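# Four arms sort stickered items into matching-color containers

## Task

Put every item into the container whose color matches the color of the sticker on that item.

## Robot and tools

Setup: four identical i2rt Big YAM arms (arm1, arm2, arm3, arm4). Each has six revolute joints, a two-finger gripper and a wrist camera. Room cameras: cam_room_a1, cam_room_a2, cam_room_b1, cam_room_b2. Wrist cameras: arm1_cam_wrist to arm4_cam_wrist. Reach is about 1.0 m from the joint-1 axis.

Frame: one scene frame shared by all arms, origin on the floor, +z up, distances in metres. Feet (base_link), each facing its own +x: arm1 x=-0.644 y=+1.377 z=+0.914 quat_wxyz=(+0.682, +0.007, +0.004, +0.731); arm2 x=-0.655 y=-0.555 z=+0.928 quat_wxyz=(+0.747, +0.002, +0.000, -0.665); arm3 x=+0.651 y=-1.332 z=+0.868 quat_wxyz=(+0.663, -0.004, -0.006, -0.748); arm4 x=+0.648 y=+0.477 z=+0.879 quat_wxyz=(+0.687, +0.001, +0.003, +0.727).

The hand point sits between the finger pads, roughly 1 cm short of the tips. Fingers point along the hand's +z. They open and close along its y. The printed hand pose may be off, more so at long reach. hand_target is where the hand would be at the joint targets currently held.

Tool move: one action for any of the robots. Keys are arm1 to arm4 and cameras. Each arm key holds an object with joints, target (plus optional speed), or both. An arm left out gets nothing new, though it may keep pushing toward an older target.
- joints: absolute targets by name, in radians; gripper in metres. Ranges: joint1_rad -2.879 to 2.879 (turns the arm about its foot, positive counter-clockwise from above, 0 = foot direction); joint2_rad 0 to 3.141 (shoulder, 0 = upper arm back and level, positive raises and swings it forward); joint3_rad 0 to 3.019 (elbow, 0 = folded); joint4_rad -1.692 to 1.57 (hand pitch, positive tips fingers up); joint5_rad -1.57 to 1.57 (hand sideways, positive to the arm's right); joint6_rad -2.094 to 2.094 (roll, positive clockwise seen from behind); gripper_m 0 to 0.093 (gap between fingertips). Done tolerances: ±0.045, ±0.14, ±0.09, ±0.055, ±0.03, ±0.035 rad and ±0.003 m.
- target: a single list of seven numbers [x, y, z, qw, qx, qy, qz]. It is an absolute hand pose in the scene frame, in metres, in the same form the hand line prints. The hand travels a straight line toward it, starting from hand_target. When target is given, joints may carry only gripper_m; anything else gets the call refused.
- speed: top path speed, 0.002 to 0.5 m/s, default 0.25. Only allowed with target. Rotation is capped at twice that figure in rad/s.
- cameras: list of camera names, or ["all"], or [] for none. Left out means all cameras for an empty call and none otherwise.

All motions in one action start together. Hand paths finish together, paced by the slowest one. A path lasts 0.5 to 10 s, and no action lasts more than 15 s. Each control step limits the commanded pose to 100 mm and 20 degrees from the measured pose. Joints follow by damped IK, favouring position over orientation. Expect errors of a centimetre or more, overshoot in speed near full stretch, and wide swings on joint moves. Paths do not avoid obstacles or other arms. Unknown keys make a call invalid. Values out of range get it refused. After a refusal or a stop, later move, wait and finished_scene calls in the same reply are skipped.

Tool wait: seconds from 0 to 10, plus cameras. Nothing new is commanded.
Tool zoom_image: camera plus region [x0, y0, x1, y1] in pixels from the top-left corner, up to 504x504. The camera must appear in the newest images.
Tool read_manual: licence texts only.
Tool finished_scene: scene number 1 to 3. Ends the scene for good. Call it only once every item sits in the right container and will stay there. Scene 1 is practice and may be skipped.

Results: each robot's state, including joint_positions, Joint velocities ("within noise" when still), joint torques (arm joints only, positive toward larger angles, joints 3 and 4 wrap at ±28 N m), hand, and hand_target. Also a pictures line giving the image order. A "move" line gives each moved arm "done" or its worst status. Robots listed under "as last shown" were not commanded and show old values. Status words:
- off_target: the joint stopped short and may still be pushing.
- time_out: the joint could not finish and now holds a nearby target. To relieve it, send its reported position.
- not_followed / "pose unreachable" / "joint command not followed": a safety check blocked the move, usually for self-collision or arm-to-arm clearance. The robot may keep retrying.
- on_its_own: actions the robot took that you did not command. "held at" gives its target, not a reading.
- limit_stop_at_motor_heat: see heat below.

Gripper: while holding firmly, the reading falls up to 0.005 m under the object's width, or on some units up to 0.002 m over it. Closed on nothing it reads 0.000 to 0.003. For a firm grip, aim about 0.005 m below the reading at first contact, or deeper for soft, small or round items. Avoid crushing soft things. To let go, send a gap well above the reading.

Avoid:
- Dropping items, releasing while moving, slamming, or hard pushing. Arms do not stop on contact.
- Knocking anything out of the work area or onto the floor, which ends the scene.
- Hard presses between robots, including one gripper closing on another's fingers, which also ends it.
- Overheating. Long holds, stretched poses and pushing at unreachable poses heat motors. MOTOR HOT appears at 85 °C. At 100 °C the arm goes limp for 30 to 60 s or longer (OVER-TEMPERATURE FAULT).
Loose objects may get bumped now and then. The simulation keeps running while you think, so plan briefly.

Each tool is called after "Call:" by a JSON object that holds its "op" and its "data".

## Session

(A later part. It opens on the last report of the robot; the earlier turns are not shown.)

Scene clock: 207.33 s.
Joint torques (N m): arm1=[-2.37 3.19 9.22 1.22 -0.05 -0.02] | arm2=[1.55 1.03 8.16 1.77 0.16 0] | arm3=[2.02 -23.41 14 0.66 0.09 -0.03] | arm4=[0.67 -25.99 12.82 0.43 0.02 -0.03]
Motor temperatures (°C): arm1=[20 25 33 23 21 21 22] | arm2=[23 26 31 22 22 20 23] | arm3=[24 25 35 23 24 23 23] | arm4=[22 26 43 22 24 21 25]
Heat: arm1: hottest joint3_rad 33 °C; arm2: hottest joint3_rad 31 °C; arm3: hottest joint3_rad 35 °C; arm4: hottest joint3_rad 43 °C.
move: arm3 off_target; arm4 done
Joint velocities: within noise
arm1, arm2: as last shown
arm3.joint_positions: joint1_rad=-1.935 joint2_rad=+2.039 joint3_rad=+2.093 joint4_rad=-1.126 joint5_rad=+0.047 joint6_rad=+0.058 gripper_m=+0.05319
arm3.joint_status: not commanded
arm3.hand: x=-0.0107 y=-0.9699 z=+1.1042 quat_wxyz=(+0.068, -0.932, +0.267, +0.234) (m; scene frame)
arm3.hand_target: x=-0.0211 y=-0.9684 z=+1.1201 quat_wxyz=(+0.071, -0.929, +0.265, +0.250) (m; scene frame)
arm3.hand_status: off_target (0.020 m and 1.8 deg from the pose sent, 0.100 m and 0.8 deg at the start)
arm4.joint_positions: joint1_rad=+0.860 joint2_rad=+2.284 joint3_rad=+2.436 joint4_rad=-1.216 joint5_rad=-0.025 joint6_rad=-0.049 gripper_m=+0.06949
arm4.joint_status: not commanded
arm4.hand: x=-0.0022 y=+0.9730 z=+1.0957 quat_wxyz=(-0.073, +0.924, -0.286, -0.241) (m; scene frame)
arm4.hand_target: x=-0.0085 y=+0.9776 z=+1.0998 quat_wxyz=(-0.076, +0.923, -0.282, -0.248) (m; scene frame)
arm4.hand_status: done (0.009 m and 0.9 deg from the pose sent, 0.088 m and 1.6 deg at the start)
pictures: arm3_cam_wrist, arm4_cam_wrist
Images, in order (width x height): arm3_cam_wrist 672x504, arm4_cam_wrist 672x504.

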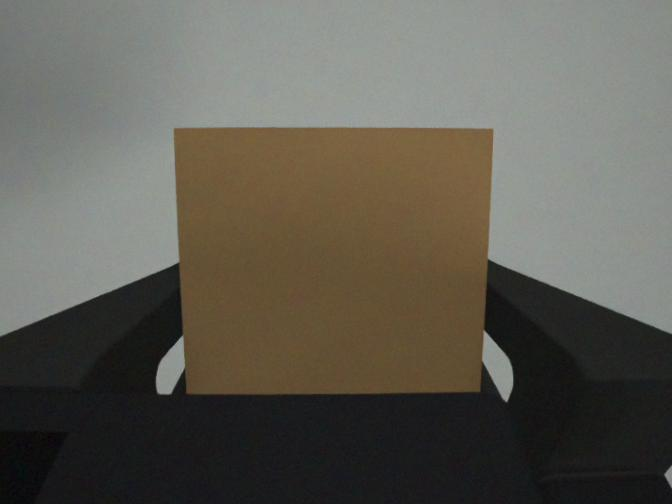

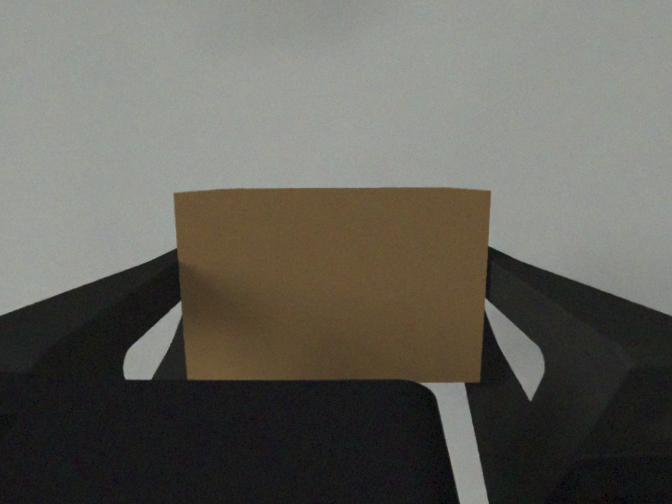

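Call:
{"op": "move", "data": {"arm4": {"target": [0.306,0.725,1.14,0.0757,-0.9237,0.2824,0.2475], "speed": 0.3}, "arm3": {"target": [0.29,-1.118,1.14,0.0709,-0.9289,0.2647,0.2489], "speed": 0.3}}}

Scene clock: 223.93 s.
Joint torques (N m): arm1=[-2.61 3.6 9.36 1.36 0 -0.05] | arm2=[1.44 1.14 8.16 1.74 0.16 0] | arm3=[0.26 -7.65 9.58 0.88 -0.06 -0.12] | arm4=[1.55 -7.65 9.42 0.47 0.17 0.15]
Motor temperatures (°C): arm1=[20 24 33 23 21 21 22] | arm2=[23 25 31 22 22 20 23] | arm3=[24 25 36 23 24 23 24] | arm4=[22 27 44 22 24 21 25]
Heat: arm1: hottest joint3_rad 33 °C; arm2: hottest joint3_rad 31 °C; arm3: hottest joint3_rad 36 °C; arm4: hottest joint3_rad 44 °C.
move: arm3 done; arm4 done
Joint velocities: within noise
arm1, arm2: as last shown
arm3.joint_positions: joint1_rad=-1.949 joint2_rad=+1.094 joint3_rad=+1.074 joint4_rad=-1.007 joint5_rad=+0.033 joint6_rad=+0.039 gripper_m=+0.05318
arm3.joint_status: not commanded
arm3.hand: x=+0.2869 y=-1.1227 z=+1.1445 quat_wxyz=(+0.071, -0.928, +0.262, +0.255) (m; scene frame)
arm3.hand_target: x=+0.2900 y=-1.1181 z=+1.1402 quat_wxyz=(+0.071, -0.929, +0.265, +0.249) (m; scene frame)
arm3.hand_status: done (0.007 m and 0.8 deg from the pose sent, 0.337 m and 1.9 deg at the start)
arm4.joint_positions: joint1_rad=+0.879 joint2_rad=+1.112 joint3_rad=+1.047 joint4_rad=-0.966 joint5_rad=-0.015 joint6_rad=-0.046 gripper_m=+0.06949
arm4.joint_status: not commanded
arm4.hand: x=+0.3078 y=+0.7271 z=+1.1443 quat_wxyz=(-0.080, +0.922, -0.279, -0.256) (m; scene frame)
arm4.hand_target: x=+0.3061 y=+0.7251 z=+1.1401 quat_wxyz=(-0.076, +0.924, -0.282, -0.248) (m; scene frame)
arm4.hand_status: done (0.005 m and 1.1 deg from the pose sent, 0.398 m and 0.9 deg at the start)
pictures: none

Call:
{"op": "move", "data": {"arm4": {"joints": {"joint1_rad": -0.1, "joint2_rad": 0.6, "joint3_rad": 1.4, "joint4_rad": -1.4, "joint5_rad": 0, "joint6_rad": 0}}, "arm3": {"joints": {"joint1_rad": -0.5, "joint2_rad": 0.6, "joint3_rad": 1.4, "joint4_rad": -1.4, "joint5_rad": 0, "joint6_rad": 0}}}}

Call:
{"op": "move", "data": {"arm4": {"joints": {"joint1_rad": -1.208}}, "arm3": {"joints": {"joint1_rad": 1.05}}, "cameras": ["cam_room_a1", "cam_room_a2", "cam_room_b1", "cam_room_b2"]}}

Scene clock: 229.67 s.
Joint torques (N m): arm1=[-2.26 3.9 9.26 1.21 -0.03 -0.04] | arm2=[1.49 1.03 8.16 1.77 0.16 0] | arm3=[2.14 1.26 8.03 1.47 0.1 -0.11] | arm4=[0.21 1.08 7.72 0.84 0.02 0.14]
Motor temperatures (°C): arm1=[20 24 33 23 21 21 22] | arm2=[23 25 31 22 22 20 23] | arm3=[24 25 35 23 24 23 24] | arm4=[22 27 42 22 24 21 25]
Heat: arm1: hottest joint3_rad 33 °C; arm2: hottest joint3_rad 31 °C; arm3: hottest joint3_rad 35 °C; arm4: hottest joint3_rad 42 °C.
move: arm3 done; arm4 done
Joint velocities: within noise
arm1, arm2: as last shown
arm3.joint_positions: joint1_rad=-0.511 joint2_rad=+0.610 joint3_rad=+1.396 joint4_rad=-1.397 joint5_rad=-0.002 joint6_rad=+0.006 gripper_m=+0.05318
arm3.joint_status: all done
arm3.hand: x=+0.5193 y=-1.5030 z=+1.4023 quat_wxyz=(-0.217, -0.791, -0.396, +0.413) (m; scene frame)
arm3.hand_target: x=+0.5237 y=-1.5003 z=+1.4051 quat_wxyz=(-0.219, -0.786, -0.401, +0.417) (m; scene frame)
arm3.hand_status: not commanded
arm4.joint_positions: joint1_rad=-0.095 joint2_rad=+0.608 joint3_rad=+1.393 joint4_rad=-1.391 joint5_rad=+0.002 joint6_rad=-0.011 gripper_m=+0.06951
arm4.joint_status: all done
arm4.hand: x=+0.6598 y=+0.7010 z=+1.4108 quat_wxyz=(-0.334, +0.617, -0.637, -0.320) (m; scene frame)
arm4.hand_target: x=+0.6602 y=+0.6957 z=+1.4138 quat_wxyz=(-0.334, +0.612, -0.640, -0.323) (m; scene frame)
arm4.hand_status: not commanded
pictures: none

Scene clock: 231.47 s.
Joint torques (N m): arm1=[-2.49 3.43 9.4 1.16 -0.06 -0.03] | arm2=[1.49 1.14 8.13 1.76 0.15 0] | arm3=[2.08 1.14 8.01 1.5 0.07 -0.11] | arm4=[0.38 1.55 7.84 1.05 0.02 0.13]
Motor temperatures (°C): arm1=[20 24 33 23 21 21 22] | arm2=[23 25 31 22 22 20 23] | arm3=[24 25 35 23 24 23 24] | arm4=[22 27 42 22 24 21 26]
Heat: arm1: hottest joint3_rad 33 °C; arm2: hottest joint3_rad 31 °C; arm3: hottest joint3_rad 35 °C; arm4: hottest joint3_rad 42 °C.
move: arm3 done; arm4 done
Joint velocities: within noise
arm1, arm2: as last shown
arm3.joint_positions: joint1_rad=+1.039 joint2_rad=+0.610 joint3_rad=+1.396 joint4_rad=-1.397 joint5_rad=-0.001 joint6_rad=+0.006 gripper_m=+0.05318
arm3.joint_status: all done
arm3.hand: x=+0.8262 y=-1.4591 z=+1.4021 quat_wxyz=(-0.441, -0.284, -0.838, +0.152) (m; scene frame)
arm3.hand_target: x=+0.8238 y=-1.4544 z=+1.4048 quat_wxyz=(-0.445, -0.276, -0.838, +0.153) (m; scene frame)
arm3.hand_status: not commanded
arm4.joint_positions: joint1_rad=-1.204 joint2_rad=+0.608 joint3_rad=+1.393 joint4_rad=-1.391 joint5_rad=+0.001 joint6_rad=-0.011 gripper_m=+0.06951
arm4.joint_status: all done
arm4.hand: x=+0.8532 y=+0.5697 z=+1.4104 quat_wxyz=(-0.452, +0.191, -0.866, -0.093) (m; scene frame)
arm4.hand_target: x=+0.8486 y=+0.5669 z=+1.4133 quat_wxyz=(-0.454, +0.185, -0.866, -0.096) (m; scene frame)
arm4.hand_status: not commanded
pictures: cam_room_a1, cam_room_a2, cam_room_b1, cam_room_b2
Images, in order (width x height): cam_room_a1 672x504, cam_room_a2 672x504, cam_room_b1 672x504, cam_room_b2 672x504.

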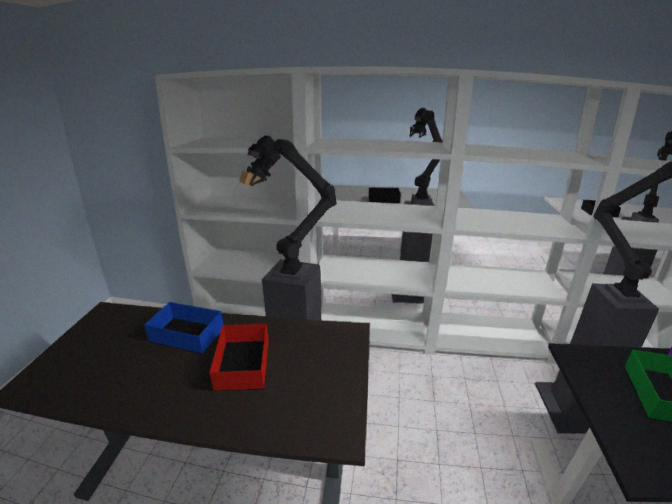

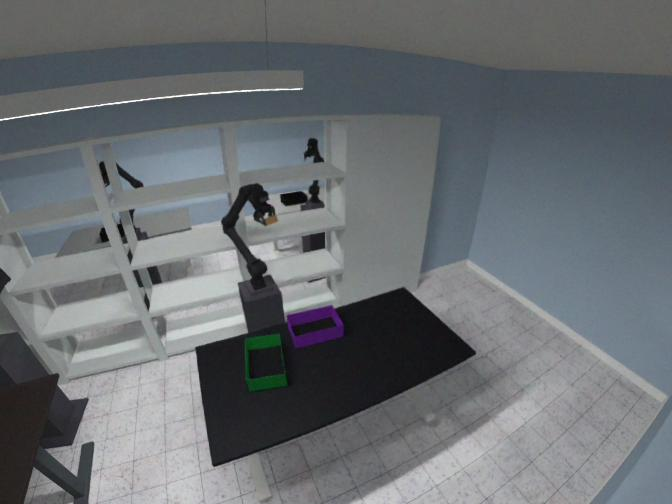

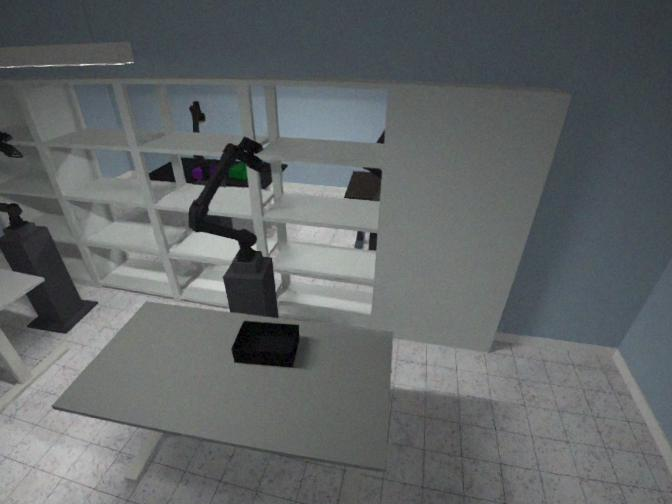

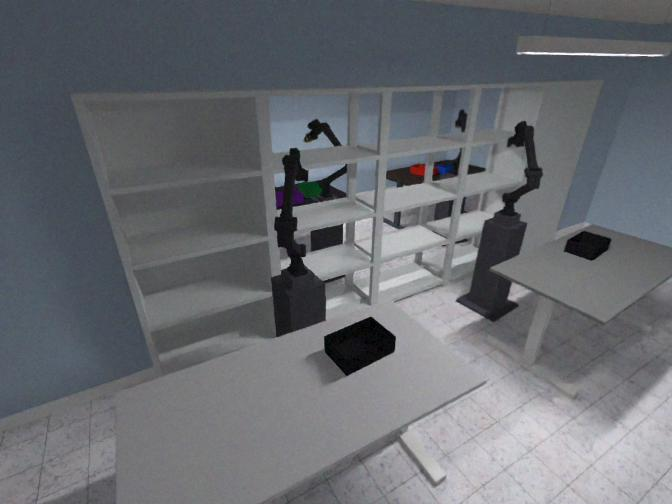

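Call:
{"op": "move", "data": {"arm4": {"target": [1.146,0.697,0.92,0.2737,-0.1996,0.9390,0.0582], "speed": 0.3}, "arm3": {"target": [1.159,-1.710,0.93,0.2656,0.3022,0.9112,-0.0881], "speed": 0.3}}}

Call:
{"op": "wait", "data": {"seconds": 0.3, "cameras": ["arm3_cam_wrist", "arm4_cam_wrist"]}}

Scene clock: 237.90 s.
Joint torques (N m): arm1=[-2.84 3.6 9.37 1.33 -0.07 -0.01] | arm2=[1.49 0.91 8.13 1.76 0.15 0.01] | arm3=[1.85 -19.43 11.82 1.47 -0.06 -0.07] | arm4=[0.44 -14.56 9.87 1.37 -0.02 0.11]
Motor temperatures (°C): arm1=[20 24 33 23 21 21 22] | arm2=[23 25 31 22 22 20 23] | arm3=[24 25 34 23 24 23 24] | arm4=[22 26 41 22 24 21 26]
Heat: arm1: hottest joint3_rad 33 °C; arm2: hottest joint3_rad 31 °C; arm3: hottest joint3_rad 34 °C; arm4: hottest joint3_rad 41 °C.
move: arm3 off_target; arm4 off_target
Joint velocities: within noise
arm1, arm2: as last shown
arm3.joint_positions: joint1_rad=+1.039 joint2_rad=+1.840 joint3_rad=+1.192 joint4_rad=-0.433 joint5_rad=-0.008 joint6_rad=+0.006 gripper_m=+0.05318
arm3.joint_status: not commanded
arm3.hand: x=+1.1349 y=-1.6999 z=+0.9034 quat_wxyz=(-0.234, -0.311, -0.918, +0.080) (m; scene frame)
arm3.hand_target: x=+1.1577 y=-1.7089 z=+0.9308 quat_wxyz=(-0.266, -0.302, -0.911, +0.088) (m; scene frame)
arm3.hand_status: off_target (0.037 m and 3.9 deg from the pose sent, 0.630 m and 23.1 deg at the start)
arm4.joint_positions: joint1_rad=-1.206 joint2_rad=+1.654 joint3_rad=+0.894 joint4_rad=-0.300 joint5_rad=+0.000 joint6_rad=-0.011 gripper_m=+0.06951
arm4.joint_status: not commanded
arm4.hand: x=+1.1208 y=+0.6890 z=+0.9008 quat_wxyz=(-0.245, +0.208, -0.946, -0.050) (m; scene frame)
arm4.hand_target: x=+1.1447 y=+0.6963 z=+0.9209 quat_wxyz=(-0.274, +0.200, -0.939, -0.058) (m; scene frame)
arm4.hand_status: off_target (0.033 m and 3.6 deg from the pose sent, 0.585 m and 22.5 deg at the start)
pictures: none

Scene clock: 238.20 s.
Joint torques (N m): arm1=[-2.37 2.84 9.2 1.46 -0.06 -0.04] | arm2=[1.44 1.08 8.13 1.77 0.16 0] | arm3=[1.73 -19.37 11.85 1.44 -0.08 -0.07] | arm4=[0.38 -14.97 10.03 1.43 0.01 0.12]
Motor temperatures (°C): arm1=[20 24 33 23 21 21 22] | arm2=[23 25 31 22 22 20 23] | arm3=[24 25 34 23 24 23 24] | arm4=[22 26 41 22 24 21 26]
Heat: arm1: hottest joint3_rad 33 °C; arm2: hottest joint3_rad 31 °C; arm3: hottest joint3_rad 34 °C; arm4: hottest joint3_rad 41 °C.
Joint velocities: within noise
arm1.joint_positions: joint1_rad=-2.232 joint2_rad=+0.604 joint3_rad=+1.395 joint4_rad=-1.492 joint5_rad=-0.007 joint6_rad=+0.004 gripper_m=+0.08797
arm1.joint_status: not commanded
arm1.hand: x=-0.4650 y=+1.2620 z=+1.4253 quat_wxyz=(-0.397, -0.265, -0.871, +0.120) (m; scene frame)
arm1.hand_target: x=-0.4689 y=+1.2622 z=+1.4270 quat_wxyz=(-0.396, -0.266, -0.870, +0.123) (m; scene frame)
arm1.hand_status: not commanded
arm2.joint_positions: joint1_rad=+0.914 joint2_rad=+0.602 joint3_rad=+1.410 joint4_rad=-1.487 joint5_rad=+0.003 joint6_rad=+0.012 gripper_m=+0.07493
arm2.joint_status: not commanded
arm2.hand: x=-0.4818 y=-0.6624 z=+1.4506 quat_wxyz=(-0.416, -0.247, -0.868, +0.112) (m; scene frame)
arm2.hand_target: x=-0.4827 y=-0.6603 z=+1.4441 quat_wxyz=(-0.407, -0.242, -0.874, +0.110) (m; scene frame)
arm2.hand_status: not commanded
arm3.joint_positions: joint1_rad=+1.039 joint2_rad=+1.840 joint3_rad=+1.192 joint4_rad=-0.433 joint5_rad=-0.008 joint6_rad=+0.006 gripper_m=+0.05318
arm3.joint_status: not commanded
arm3.hand: x=+1.1349 y=-1.6999 z=+0.9034 quat_wxyz=(-0.234, -0.311, -0.918, +0.080) (m; scene frame)
arm3.hand_target: x=+1.1577 y=-1.7089 z=+0.9308 quat_wxyz=(-0.266, -0.302, -0.911, +0.088) (m; scene frame)
arm3.hand_status: off_target (0.037 m and 3.9 deg from the pose sent, 0.630 m and 23.1 deg at the start)
arm4.joint_positions: joint1_rad=-1.206 joint2_rad=+1.654 joint3_rad=+0.894 joint4_rad=-0.300 joint5_rad=+0.000 joint6_rad=-0.011 gripper_m=+0.06951
arm4.joint_status: not commanded
arm4.hand: x=+1.1208 y=+0.6890 z=+0.9008 quat_wxyz=(-0.245, +0.208, -0.946, -0.050) (m; scene frame)
arm4.hand_target: x=+1.1447 y=+0.6963 z=+0.9209 quat_wxyz=(-0.274, +0.200, -0.939, -0.058) (m; scene frame)
arm4.hand_status: off_target (0.033 m and 3.6 deg from the pose sent, 0.585 m and 22.5 deg at the start)
wait: 0.30 s; at rest by 0.27 s
pictures: arm3_cam_wrist, arm4_cam_wrist
Images, in order (width x height): arm3_cam_wrist 672x504, arm4_cam_wrist 672x504.

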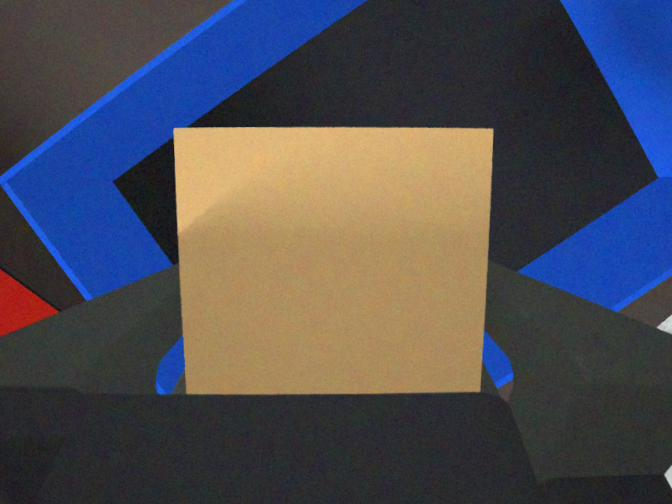

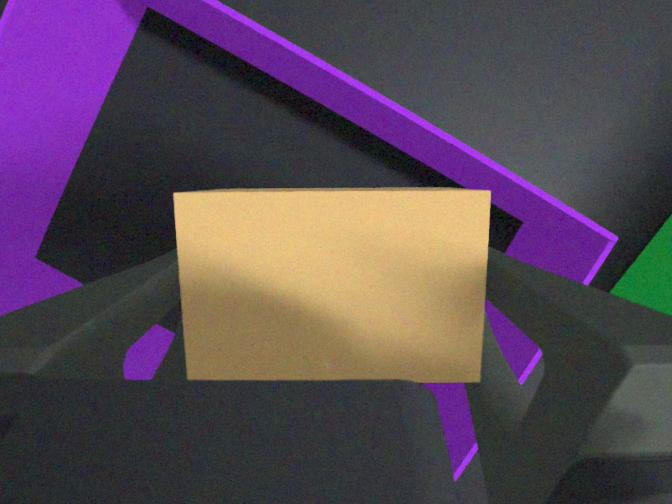

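Call:
{"op": "move", "data": {"arm4": {"target": [1.135,0.703,0.825,0.2737,-0.1996,0.9390,0.0582], "speed": 0.15}, "arm3": {"target": [1.153,-1.723,0.835,0.2656,0.3022,0.9112,-0.0881], "speed": 0.15}, "cameras": ["arm3_cam_wrist", "arm4_cam_wrist"]}}

Scene clock: 278.50 s.
Joint torques (N m): arm1=[-2.9 3.14 9.4 1.22 -0.03 -0.06] | arm2=[1.49 1.08 8.14 1.74 0.15 0.01] | arm3=[-0.03 -19.72 7.23 1.78 -0.07 -0.13] | arm4=[0.85 -16.09 5.7 1.57 0.23 0.18]
Motor temperatures (°C): arm1=[20 24 33 23 21 21 21] | arm2=[23 25 31 22 22 20 23] | arm3=[24 26 32 23 24 23 24] | arm4=[21 26 40 22 24 21 26]
Heat: arm1: hottest joint3_rad 33 °C; arm2: hottest joint3_rad 31 °C; arm3: hottest joint3_rad 32 °C; arm4: hottest joint3_rad 40 °C.
move: arm3 done; arm4 done
Joint velocities: within noise
arm1, arm2: as last shown
arm3.joint_positions: joint1_rad=+1.039 joint2_rad=+2.001 joint3_rad=+1.192 joint4_rad=-0.223 joint5_rad=-0.020 joint6_rad=-0.009 gripper_m=+0.05318
arm3.joint_status: not commanded
arm3.hand: x=+1.1543 y=-1.7134 z=+0.8325 quat_wxyz=(-0.258, -0.301, -0.914, +0.084) (m; scene frame)
arm3.hand_target: x=+1.1530 y=-1.7228 z=+0.8351 quat_wxyz=(-0.266, -0.302, -0.911, +0.088) (m; scene frame)
arm3.hand_status: done (0.010 m and 1.1 deg from the pose sent, 0.074 m and 3.9 deg at the start)
arm4.joint_positions: joint1_rad=-1.196 joint2_rad=+1.847 joint3_rad=+0.864 joint4_rad=-0.029 joint5_rad=+0.006 joint6_rad=+0.003 gripper_m=+0.06951
arm4.joint_status: not commanded
arm4.hand: x=+1.1320 y=+0.6982 z=+0.8258 quat_wxyz=(-0.267, +0.204, -0.940, -0.056) (m; scene frame)
arm4.hand_target: x=+1.1348 y=+0.7030 z=+0.8251 quat_wxyz=(-0.274, +0.200, -0.939, -0.058) (m; scene frame)
arm4.hand_status: done (0.006 m and 0.9 deg from the pose sent, 0.078 m and 3.6 deg at the start)
pictures: arm3_cam_wrist, arm4_cam_wrist
Images, in order (width x height): arm3_cam_wrist 672x504, arm4_cam_wrist 672x504.

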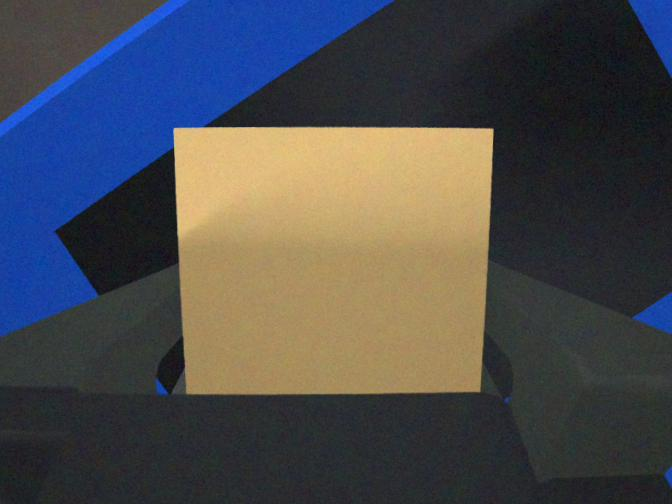

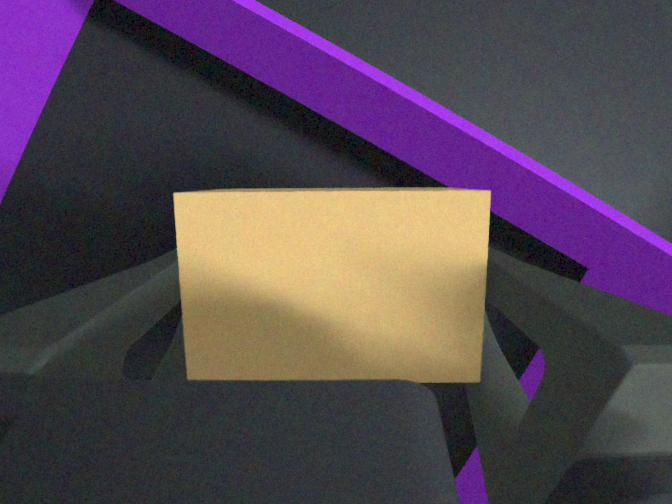

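Call:
{"op": "move", "data": {"arm4": {"target": [1.115,0.709,0.765,0.2737,-0.1996,0.9390,0.0582], "speed": 0.08}, "arm3": {"target": [1.142,-1.742,0.775,0.2656,0.3022,0.9112,-0.0881], "speed": 0.08}, "cameras": ["arm3_cam_wrist", "arm4_cam_wrist"]}}

Scene clock: 297.97 s.
Joint torques (N m): arm1=[-2.96 4.07 9.29 1.16 -0.03 -0.02] | arm2=[1.49 0.97 8.17 1.76 0.16 0.01] | arm3=[0.21 -19.9 6.95 1.81 -0.1 -0.11] | arm4=[1.26 -15.21 4.08 1.8 0.2 0.16]
Motor temperatures (°C): arm1=[20 24 33 23 21 21 21] | arm2=[23 25 31 22 22 20 23] | arm3=[24 26 30 23 24 23 25] | arm4=[21 25 36 22 24 21 26]
Heat: arm1: hottest joint3_rad 33 °C; arm2: hottest joint3_rad 31 °C; arm3: hottest joint3_rad 30 °C; arm4: hottest joint3_rad 36 °C.
move: arm3 done; arm4 done
Joint velocities: within noise
arm1, arm2: as last shown
arm3.joint_positions: joint1_rad=+0.999 joint2_rad=+2.120 joint3_rad=+1.192 joint4_rad=-0.104 joint5_rad=-0.040 joint6_rad=-0.042 gripper_m=+0.05318
arm3.joint_status: not commanded
arm3.hand: x=+1.1422 y=-1.7318 z=+0.7750 quat_wxyz=(-0.258, -0.301, -0.914, +0.084) (m; scene frame)
arm3.hand_target: x=+1.1419 y=-1.7418 z=+0.7751 quat_wxyz=(-0.265, -0.302, -0.911, +0.088) (m; scene frame)
arm3.hand_status: done (0.010 m and 1.1 deg from the pose sent, 0.065 m and 1.1 deg at the start)
arm4.joint_positions: joint1_rad=-1.164 joint2_rad=+1.978 joint3_rad=+0.825 joint4_rad=+0.152 joint5_rad=+0.023 joint6_rad=+0.030 gripper_m=+0.06951
arm4.joint_status: not commanded
arm4.hand: x=+1.1164 y=+0.7065 z=+0.7715 quat_wxyz=(-0.273, +0.203, -0.938, -0.057) (m; scene frame)
arm4.hand_target: x=+1.1149 y=+0.7089 z=+0.7651 quat_wxyz=(-0.274, +0.200, -0.939, -0.058) (m; scene frame)
arm4.hand_status: done (0.007 m and 0.5 deg from the pose sent, 0.064 m and 0.9 deg at the start)
pictures: arm3_cam_wrist, arm4_cam_wrist
Images, in order (width x height): arm3_cam_wrist 672x504, arm4_cam_wrist 672x504.

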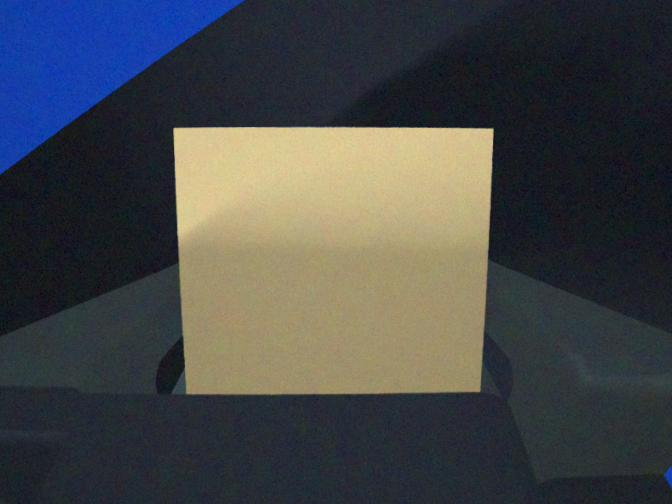

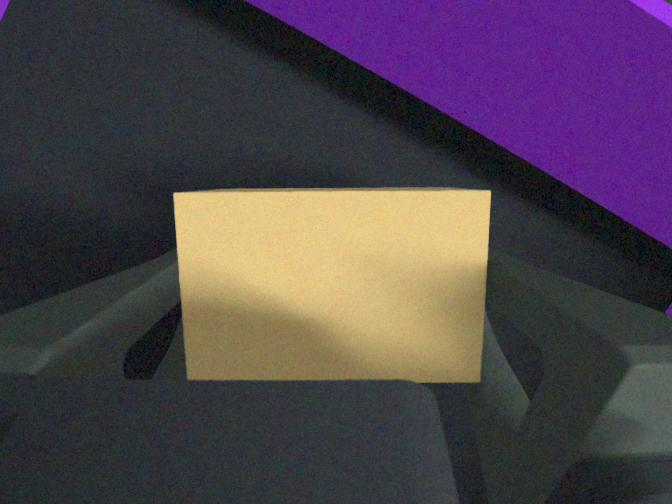

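Call:
{"op": "move", "data": {"arm4": {"target": [1.115,0.709,0.737,0.2737,-0.1996,0.9390,0.0582], "speed": 0.05}, "arm3": {"target": [1.142,-1.742,0.750,0.2656,0.3022,0.9112,-0.0881], "speed": 0.05}}}

Call:
{"op": "move", "data": {"arm4": {"target": [1.115,0.709,0.727,0.2737,-0.1996,0.9390,0.0582], "speed": 0.05}, "arm3": {"target": [1.142,-1.742,0.739,0.2656,0.3022,0.9112,-0.0881], "speed": 0.05}}}

Scene clock: 303.37 s.
Joint torques (N m): arm1=[-2.26 3.43 9.21 1.47 -0.01 -0.02] | arm2=[1.49 1.14 8.16 1.77 0.14 0.01] | arm3=[-0.03 -19.9 6.89 1.8 -0.09 -0.12] | arm4=[1.08 -15.74 4.34 1.57 0.24 0.16]
Motor temperatures (°C): arm1=[20 24 33 23 21 21 21] | arm2=[23 25 31 22 22 20 23] | arm3=[24 26 30 23 24 23 25] | arm4=[21 25 35 22 24 21 26]
Heat: arm1: hottest joint3_rad 33 °C; arm2: hottest joint3_rad 31 °C; arm3: hottest joint3_rad 30 °C; arm4: hottest joint3_rad 35 °C.
move: arm3 off_target; arm4 done
Joint velocities: within noise
arm1, arm2: as last shown
arm3.joint_positions: joint1_rad=+0.999 joint2_rad=+2.172 joint3_rad=+1.192 joint4_rad=-0.055 joint5_rad=-0.040 joint6_rad=-0.043 gripper_m=+0.05318
arm3.joint_status: not commanded
arm3.hand: x=+1.1405 y=-1.7307 z=+0.7495 quat_wxyz=(-0.257, -0.301, -0.915, +0.083) (m; scene frame)
arm3.hand_target: x=+1.1418 y=-1.7419 z=+0.7502 quat_wxyz=(-0.266, -0.302, -0.911, +0.088) (m; scene frame)
arm3.hand_status: off_target (0.011 m and 1.2 deg from the pose sent, 0.027 m and 1.1 deg at the start)
arm4.joint_positions: joint1_rad=-1.164 joint2_rad=+2.058 joint3_rad=+0.825 joint4_rad=+0.222 joint5_rad=+0.023 joint6_rad=+0.031 gripper_m=+0.06951
arm4.joint_status: not commanded
arm4.hand: x=+1.1111 y=+0.7039 z=+0.7408 quat_wxyz=(-0.268, +0.204, -0.940, -0.056) (m; scene frame)
arm4.hand_target: x=+1.1148 y=+0.7089 z=+0.7370 quat_wxyz=(-0.273, +0.200, -0.939, -0.058) (m; scene frame)
arm4.hand_status: done (0.007 m and 0.8 deg from the pose sent, 0.035 m and 0.5 deg at the start)
pictures: none

Scene clock: 304.33 s.
Joint torques (N m): arm1=[-2.32 3.37 9.35 1.13 -0.06 -0.05] | arm2=[1.55 1.08 8.13 1.76 0.15 0.01] | arm3=[0.21 -18.37 7.16 1.78 -0.07 -0.12] | arm4=[1.38 -13.74 4.66 1.42 0.24 0.15]
Motor temperatures (°C): arm1=[20 24 33 23 21 21 21] | arm2=[23 25 31 22 22 20 23] | arm3=[24 26 30 23 24 23 25] | arm4=[21 25 35 22 24 21 26]
Heat: arm1: hottest joint3_rad 33 °C; arm2: hottest joint3_rad 31 °C; arm3: hottest joint3_rad 30 °C; arm4: hottest joint3_rad 35 °C.
move: arm3 off_target; arm4 off_target
Joint velocities: within noise
arm1, arm2: as last shown
arm3.joint_positions: joint1_rad=+0.999 joint2_rad=+2.180 joint3_rad=+1.192 joint4_rad=-0.033 joint5_rad=-0.041 joint6_rad=-0.043 gripper_m=+0.05318
arm3.joint_status: not commanded
arm3.hand: x=+1.1425 y=-1.7325 z=+0.7476 quat_wxyz=(-0.263, -0.300, -0.913, +0.085) (m; scene frame)
arm3.hand_target: x=+1.1417 y=-1.7418 z=+0.7393 quat_wxyz=(-0.266, -0.302, -0.911, +0.088) (m; scene frame)
arm3.hand_status: off_target (0.013 m and 0.5 deg from the pose sent, 0.015 m and 1.2 deg at the start)
arm4.joint_positions: joint1_rad=-1.164 joint2_rad=+2.067 joint3_rad=+0.825 joint4_rad=+0.248 joint5_rad=+0.023 joint6_rad=+0.033 gripper_m=+0.06951
arm4.joint_status: not commanded
arm4.hand: x=+1.1139 y=+0.7053 z=+0.7399 quat_wxyz=(-0.276, +0.202, -0.938, -0.058) (m; scene frame)
arm4.hand_target: x=+1.1145 y=+0.7087 z=+0.7273 quat_wxyz=(-0.274, +0.200, -0.939, -0.058) (m; scene frame)
arm4.hand_status: off_target (0.013 m and 0.4 deg from the pose sent, 0.015 m and 0.8 deg at the start)
pictures: none

Call:
{"op": "move", "data": {"arm4": {"target": [1.115,0.709,0.733,0.2737,-0.1996,0.9390,0.0582], "speed": 0.03, "joints": {"gripper_m": 0.088}}, "arm3": {"target": [1.142,-1.742,0.739,0.2656,0.3022,0.9112,-0.0881], "speed": 0.03, "joints": {"gripper_m": 0.075}}}}

Call:
{"op": "move", "data": {"arm4": {"target": [1.070,0.688,0.91,0.2737,-0.1996,0.9390,0.0582], "speed": 0.2}, "arm3": {"target": [1.098,-1.705,0.92,0.2656,0.3022,0.9112,-0.0881], "speed": 0.2}, "cameras": ["arm3_cam_wrist", "arm4_cam_wrist", "cam_room_a1", "cam_room_a2"]}}

Scene clock: 312.90 s.
Joint torques (N m): arm1=[-2.67 3.49 9.26 1.42 -0.07 -0.05] | arm2=[1.61 1.08 8.13 1.78 0.16 0] | arm3=[0.26 -18.55 7.17 1.66 -0.07 -0.11] | arm4=[1.14 -15.56 4.41 0.91 0.21 0.12]
Motor temperatures (°C): arm1=[20 24 33 23 21 21 21] | arm2=[23 25 31 22 22 20 23] | arm3=[24 26 30 23 24 23 25] | arm4=[21 25 34 22 24 21 26]
Heat: arm1: hottest joint3_rad 33 °C; arm2: hottest joint3_rad 31 °C; arm3: hottest joint3_rad 30 °C; arm4: hottest joint3_rad 34 °C.
move: arm3 off_target; arm4 done
Joint velocities: within noise
arm1, arm2: as last shown
arm3.joint_positions: joint1_rad=+0.999 joint2_rad=+2.182 joint3_rad=+1.192 joint4_rad=-0.029 joint5_rad=-0.041 joint6_rad=-0.043 gripper_m=+0.07496
arm3.joint_status: all done
arm3.hand: x=+1.1426 y=-1.7326 z=+0.7467 quat_wxyz=(-0.264, -0.300, -0.913, +0.086) (m; scene frame)
arm3.hand_target: x=+1.1418 y=-1.7417 z=+0.7392 quat_wxyz=(-0.266, -0.302, -0.911, +0.088) (m; scene frame)
arm3.hand_status: off_target (0.012 m and 0.5 deg from the pose sent, 0.013 m and 0.5 deg at the start)
arm4.joint_positions: joint1_rad=-1.163 joint2_rad=+2.072 joint3_rad=+0.825 joint4_rad=+0.248 joint5_rad=+0.023 joint6_rad=+0.033 gripper_m=+0.08790
arm4.joint_status: all done
arm4.hand: x=+1.1126 y=+0.7047 z=+0.7373 quat_wxyz=(-0.274, +0.202, -0.939, -0.057) (m; scene frame)
arm4.hand_target: x=+1.1148 y=+0.7090 z=+0.7331 quat_wxyz=(-0.274, +0.200, -0.939, -0.058) (m; scene frame)
arm4.hand_status: done (0.006 m and 0.3 deg from the pose sent, 0.008 m and 0.4 deg at the start)
pictures: none

Scene clock: 314.53 s.
Joint torques (N m): arm1=[-2.78 3.66 9.28 1.22 -0.03 -0.01] | arm2=[1.55 1.08 8.17 1.78 0.15 0] | arm3=[0.03 -16.79 7.39 0.8 -0.1 -0.11] | arm4=[1.14 -12.28 6.67 0.57 0.23 0.17]
Motor temperatures (°C): arm1=[20 24 33 23 21 21 21] | arm2=[23 25 31 22 22 20 23] | arm3=[24 26 30 23 24 23 25] | arm4=[21 25 34 22 24 21 26]
Heat: arm1: hottest joint3_rad 33 °C; arm2: hottest joint3_rad 31 °C; arm3: hottest joint3_rad 30 °C; arm4: hottest joint3_rad 34 °C.
move: arm3 off_target; arm4 done
Joint velocities: within noise
arm1, arm2: as last shown
arm3.joint_positions: joint1_rad=+0.998 joint2_rad=+1.740 joint3_rad=+1.080 joint4_rad=-0.339 joint5_rad=-0.043 joint6_rad=-0.045 gripper_m=+0.07496
arm3.joint_status: not commanded
arm3.hand: x=+1.1069 y=-1.7009 z=+0.9244 quat_wxyz=(-0.273, -0.298, -0.910, +0.089) (m; scene frame)
arm3.hand_target: x=+1.0981 y=-1.7049 z=+0.9200 quat_wxyz=(-0.266, -0.302, -0.911, +0.088) (m; scene frame)
arm3.hand_status: off_target (0.011 m and 1.0 deg from the pose sent, 0.181 m and 0.5 deg at the start)
arm4.joint_positions: joint1_rad=-1.161 joint2_rad=+1.516 joint3_rad=+0.727 joint4_rad=-0.194 joint5_rad=+0.025 joint6_rad=+0.034 gripper_m=+0.08790
arm4.joint_status: not commanded
arm4.hand: x=+1.0737 y=+0.6861 z=+0.9127 quat_wxyz=(-0.281, +0.202, -0.936, -0.059) (m; scene frame)
arm4.hand_target: x=+1.0700 y=+0.6879 z=+0.9100 quat_wxyz=(-0.274, +0.200, -0.939, -0.058) (m; scene frame)
arm4.hand_status: done (0.005 m and 0.9 deg from the pose sent, 0.179 m and 0.3 deg at the start)
pictures: arm3_cam_wrist, arm4_cam_wrist, cam_room_a1, cam_room_a2
Images, in order (width x height): arm3_cam_wrist 672x504, arm4_cam_wrist 672x504, cam_room_a1 672x504, cam_room_a2 672x504.

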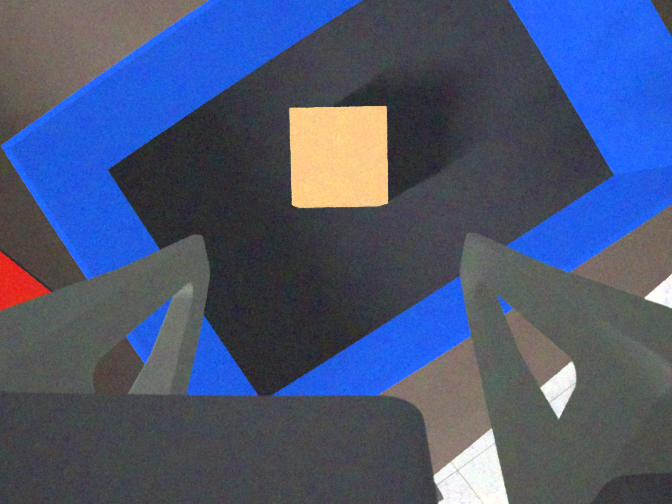

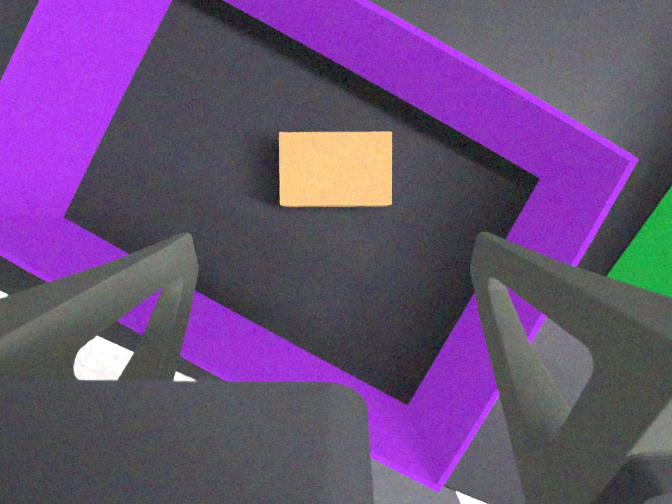

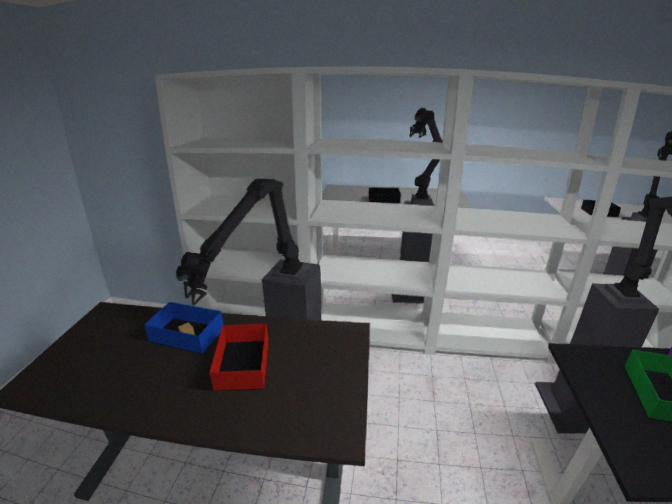

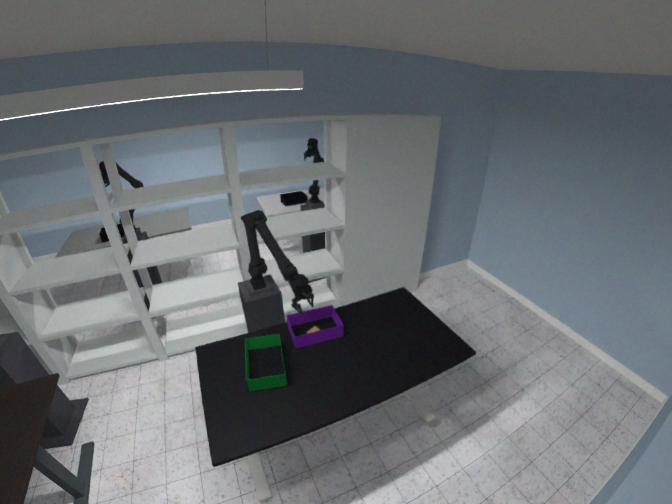

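Both items rest inside their containers.

Call:
{"op": "finished_scene", "data": {"scene": 3}}

The scene is finished: the task was done.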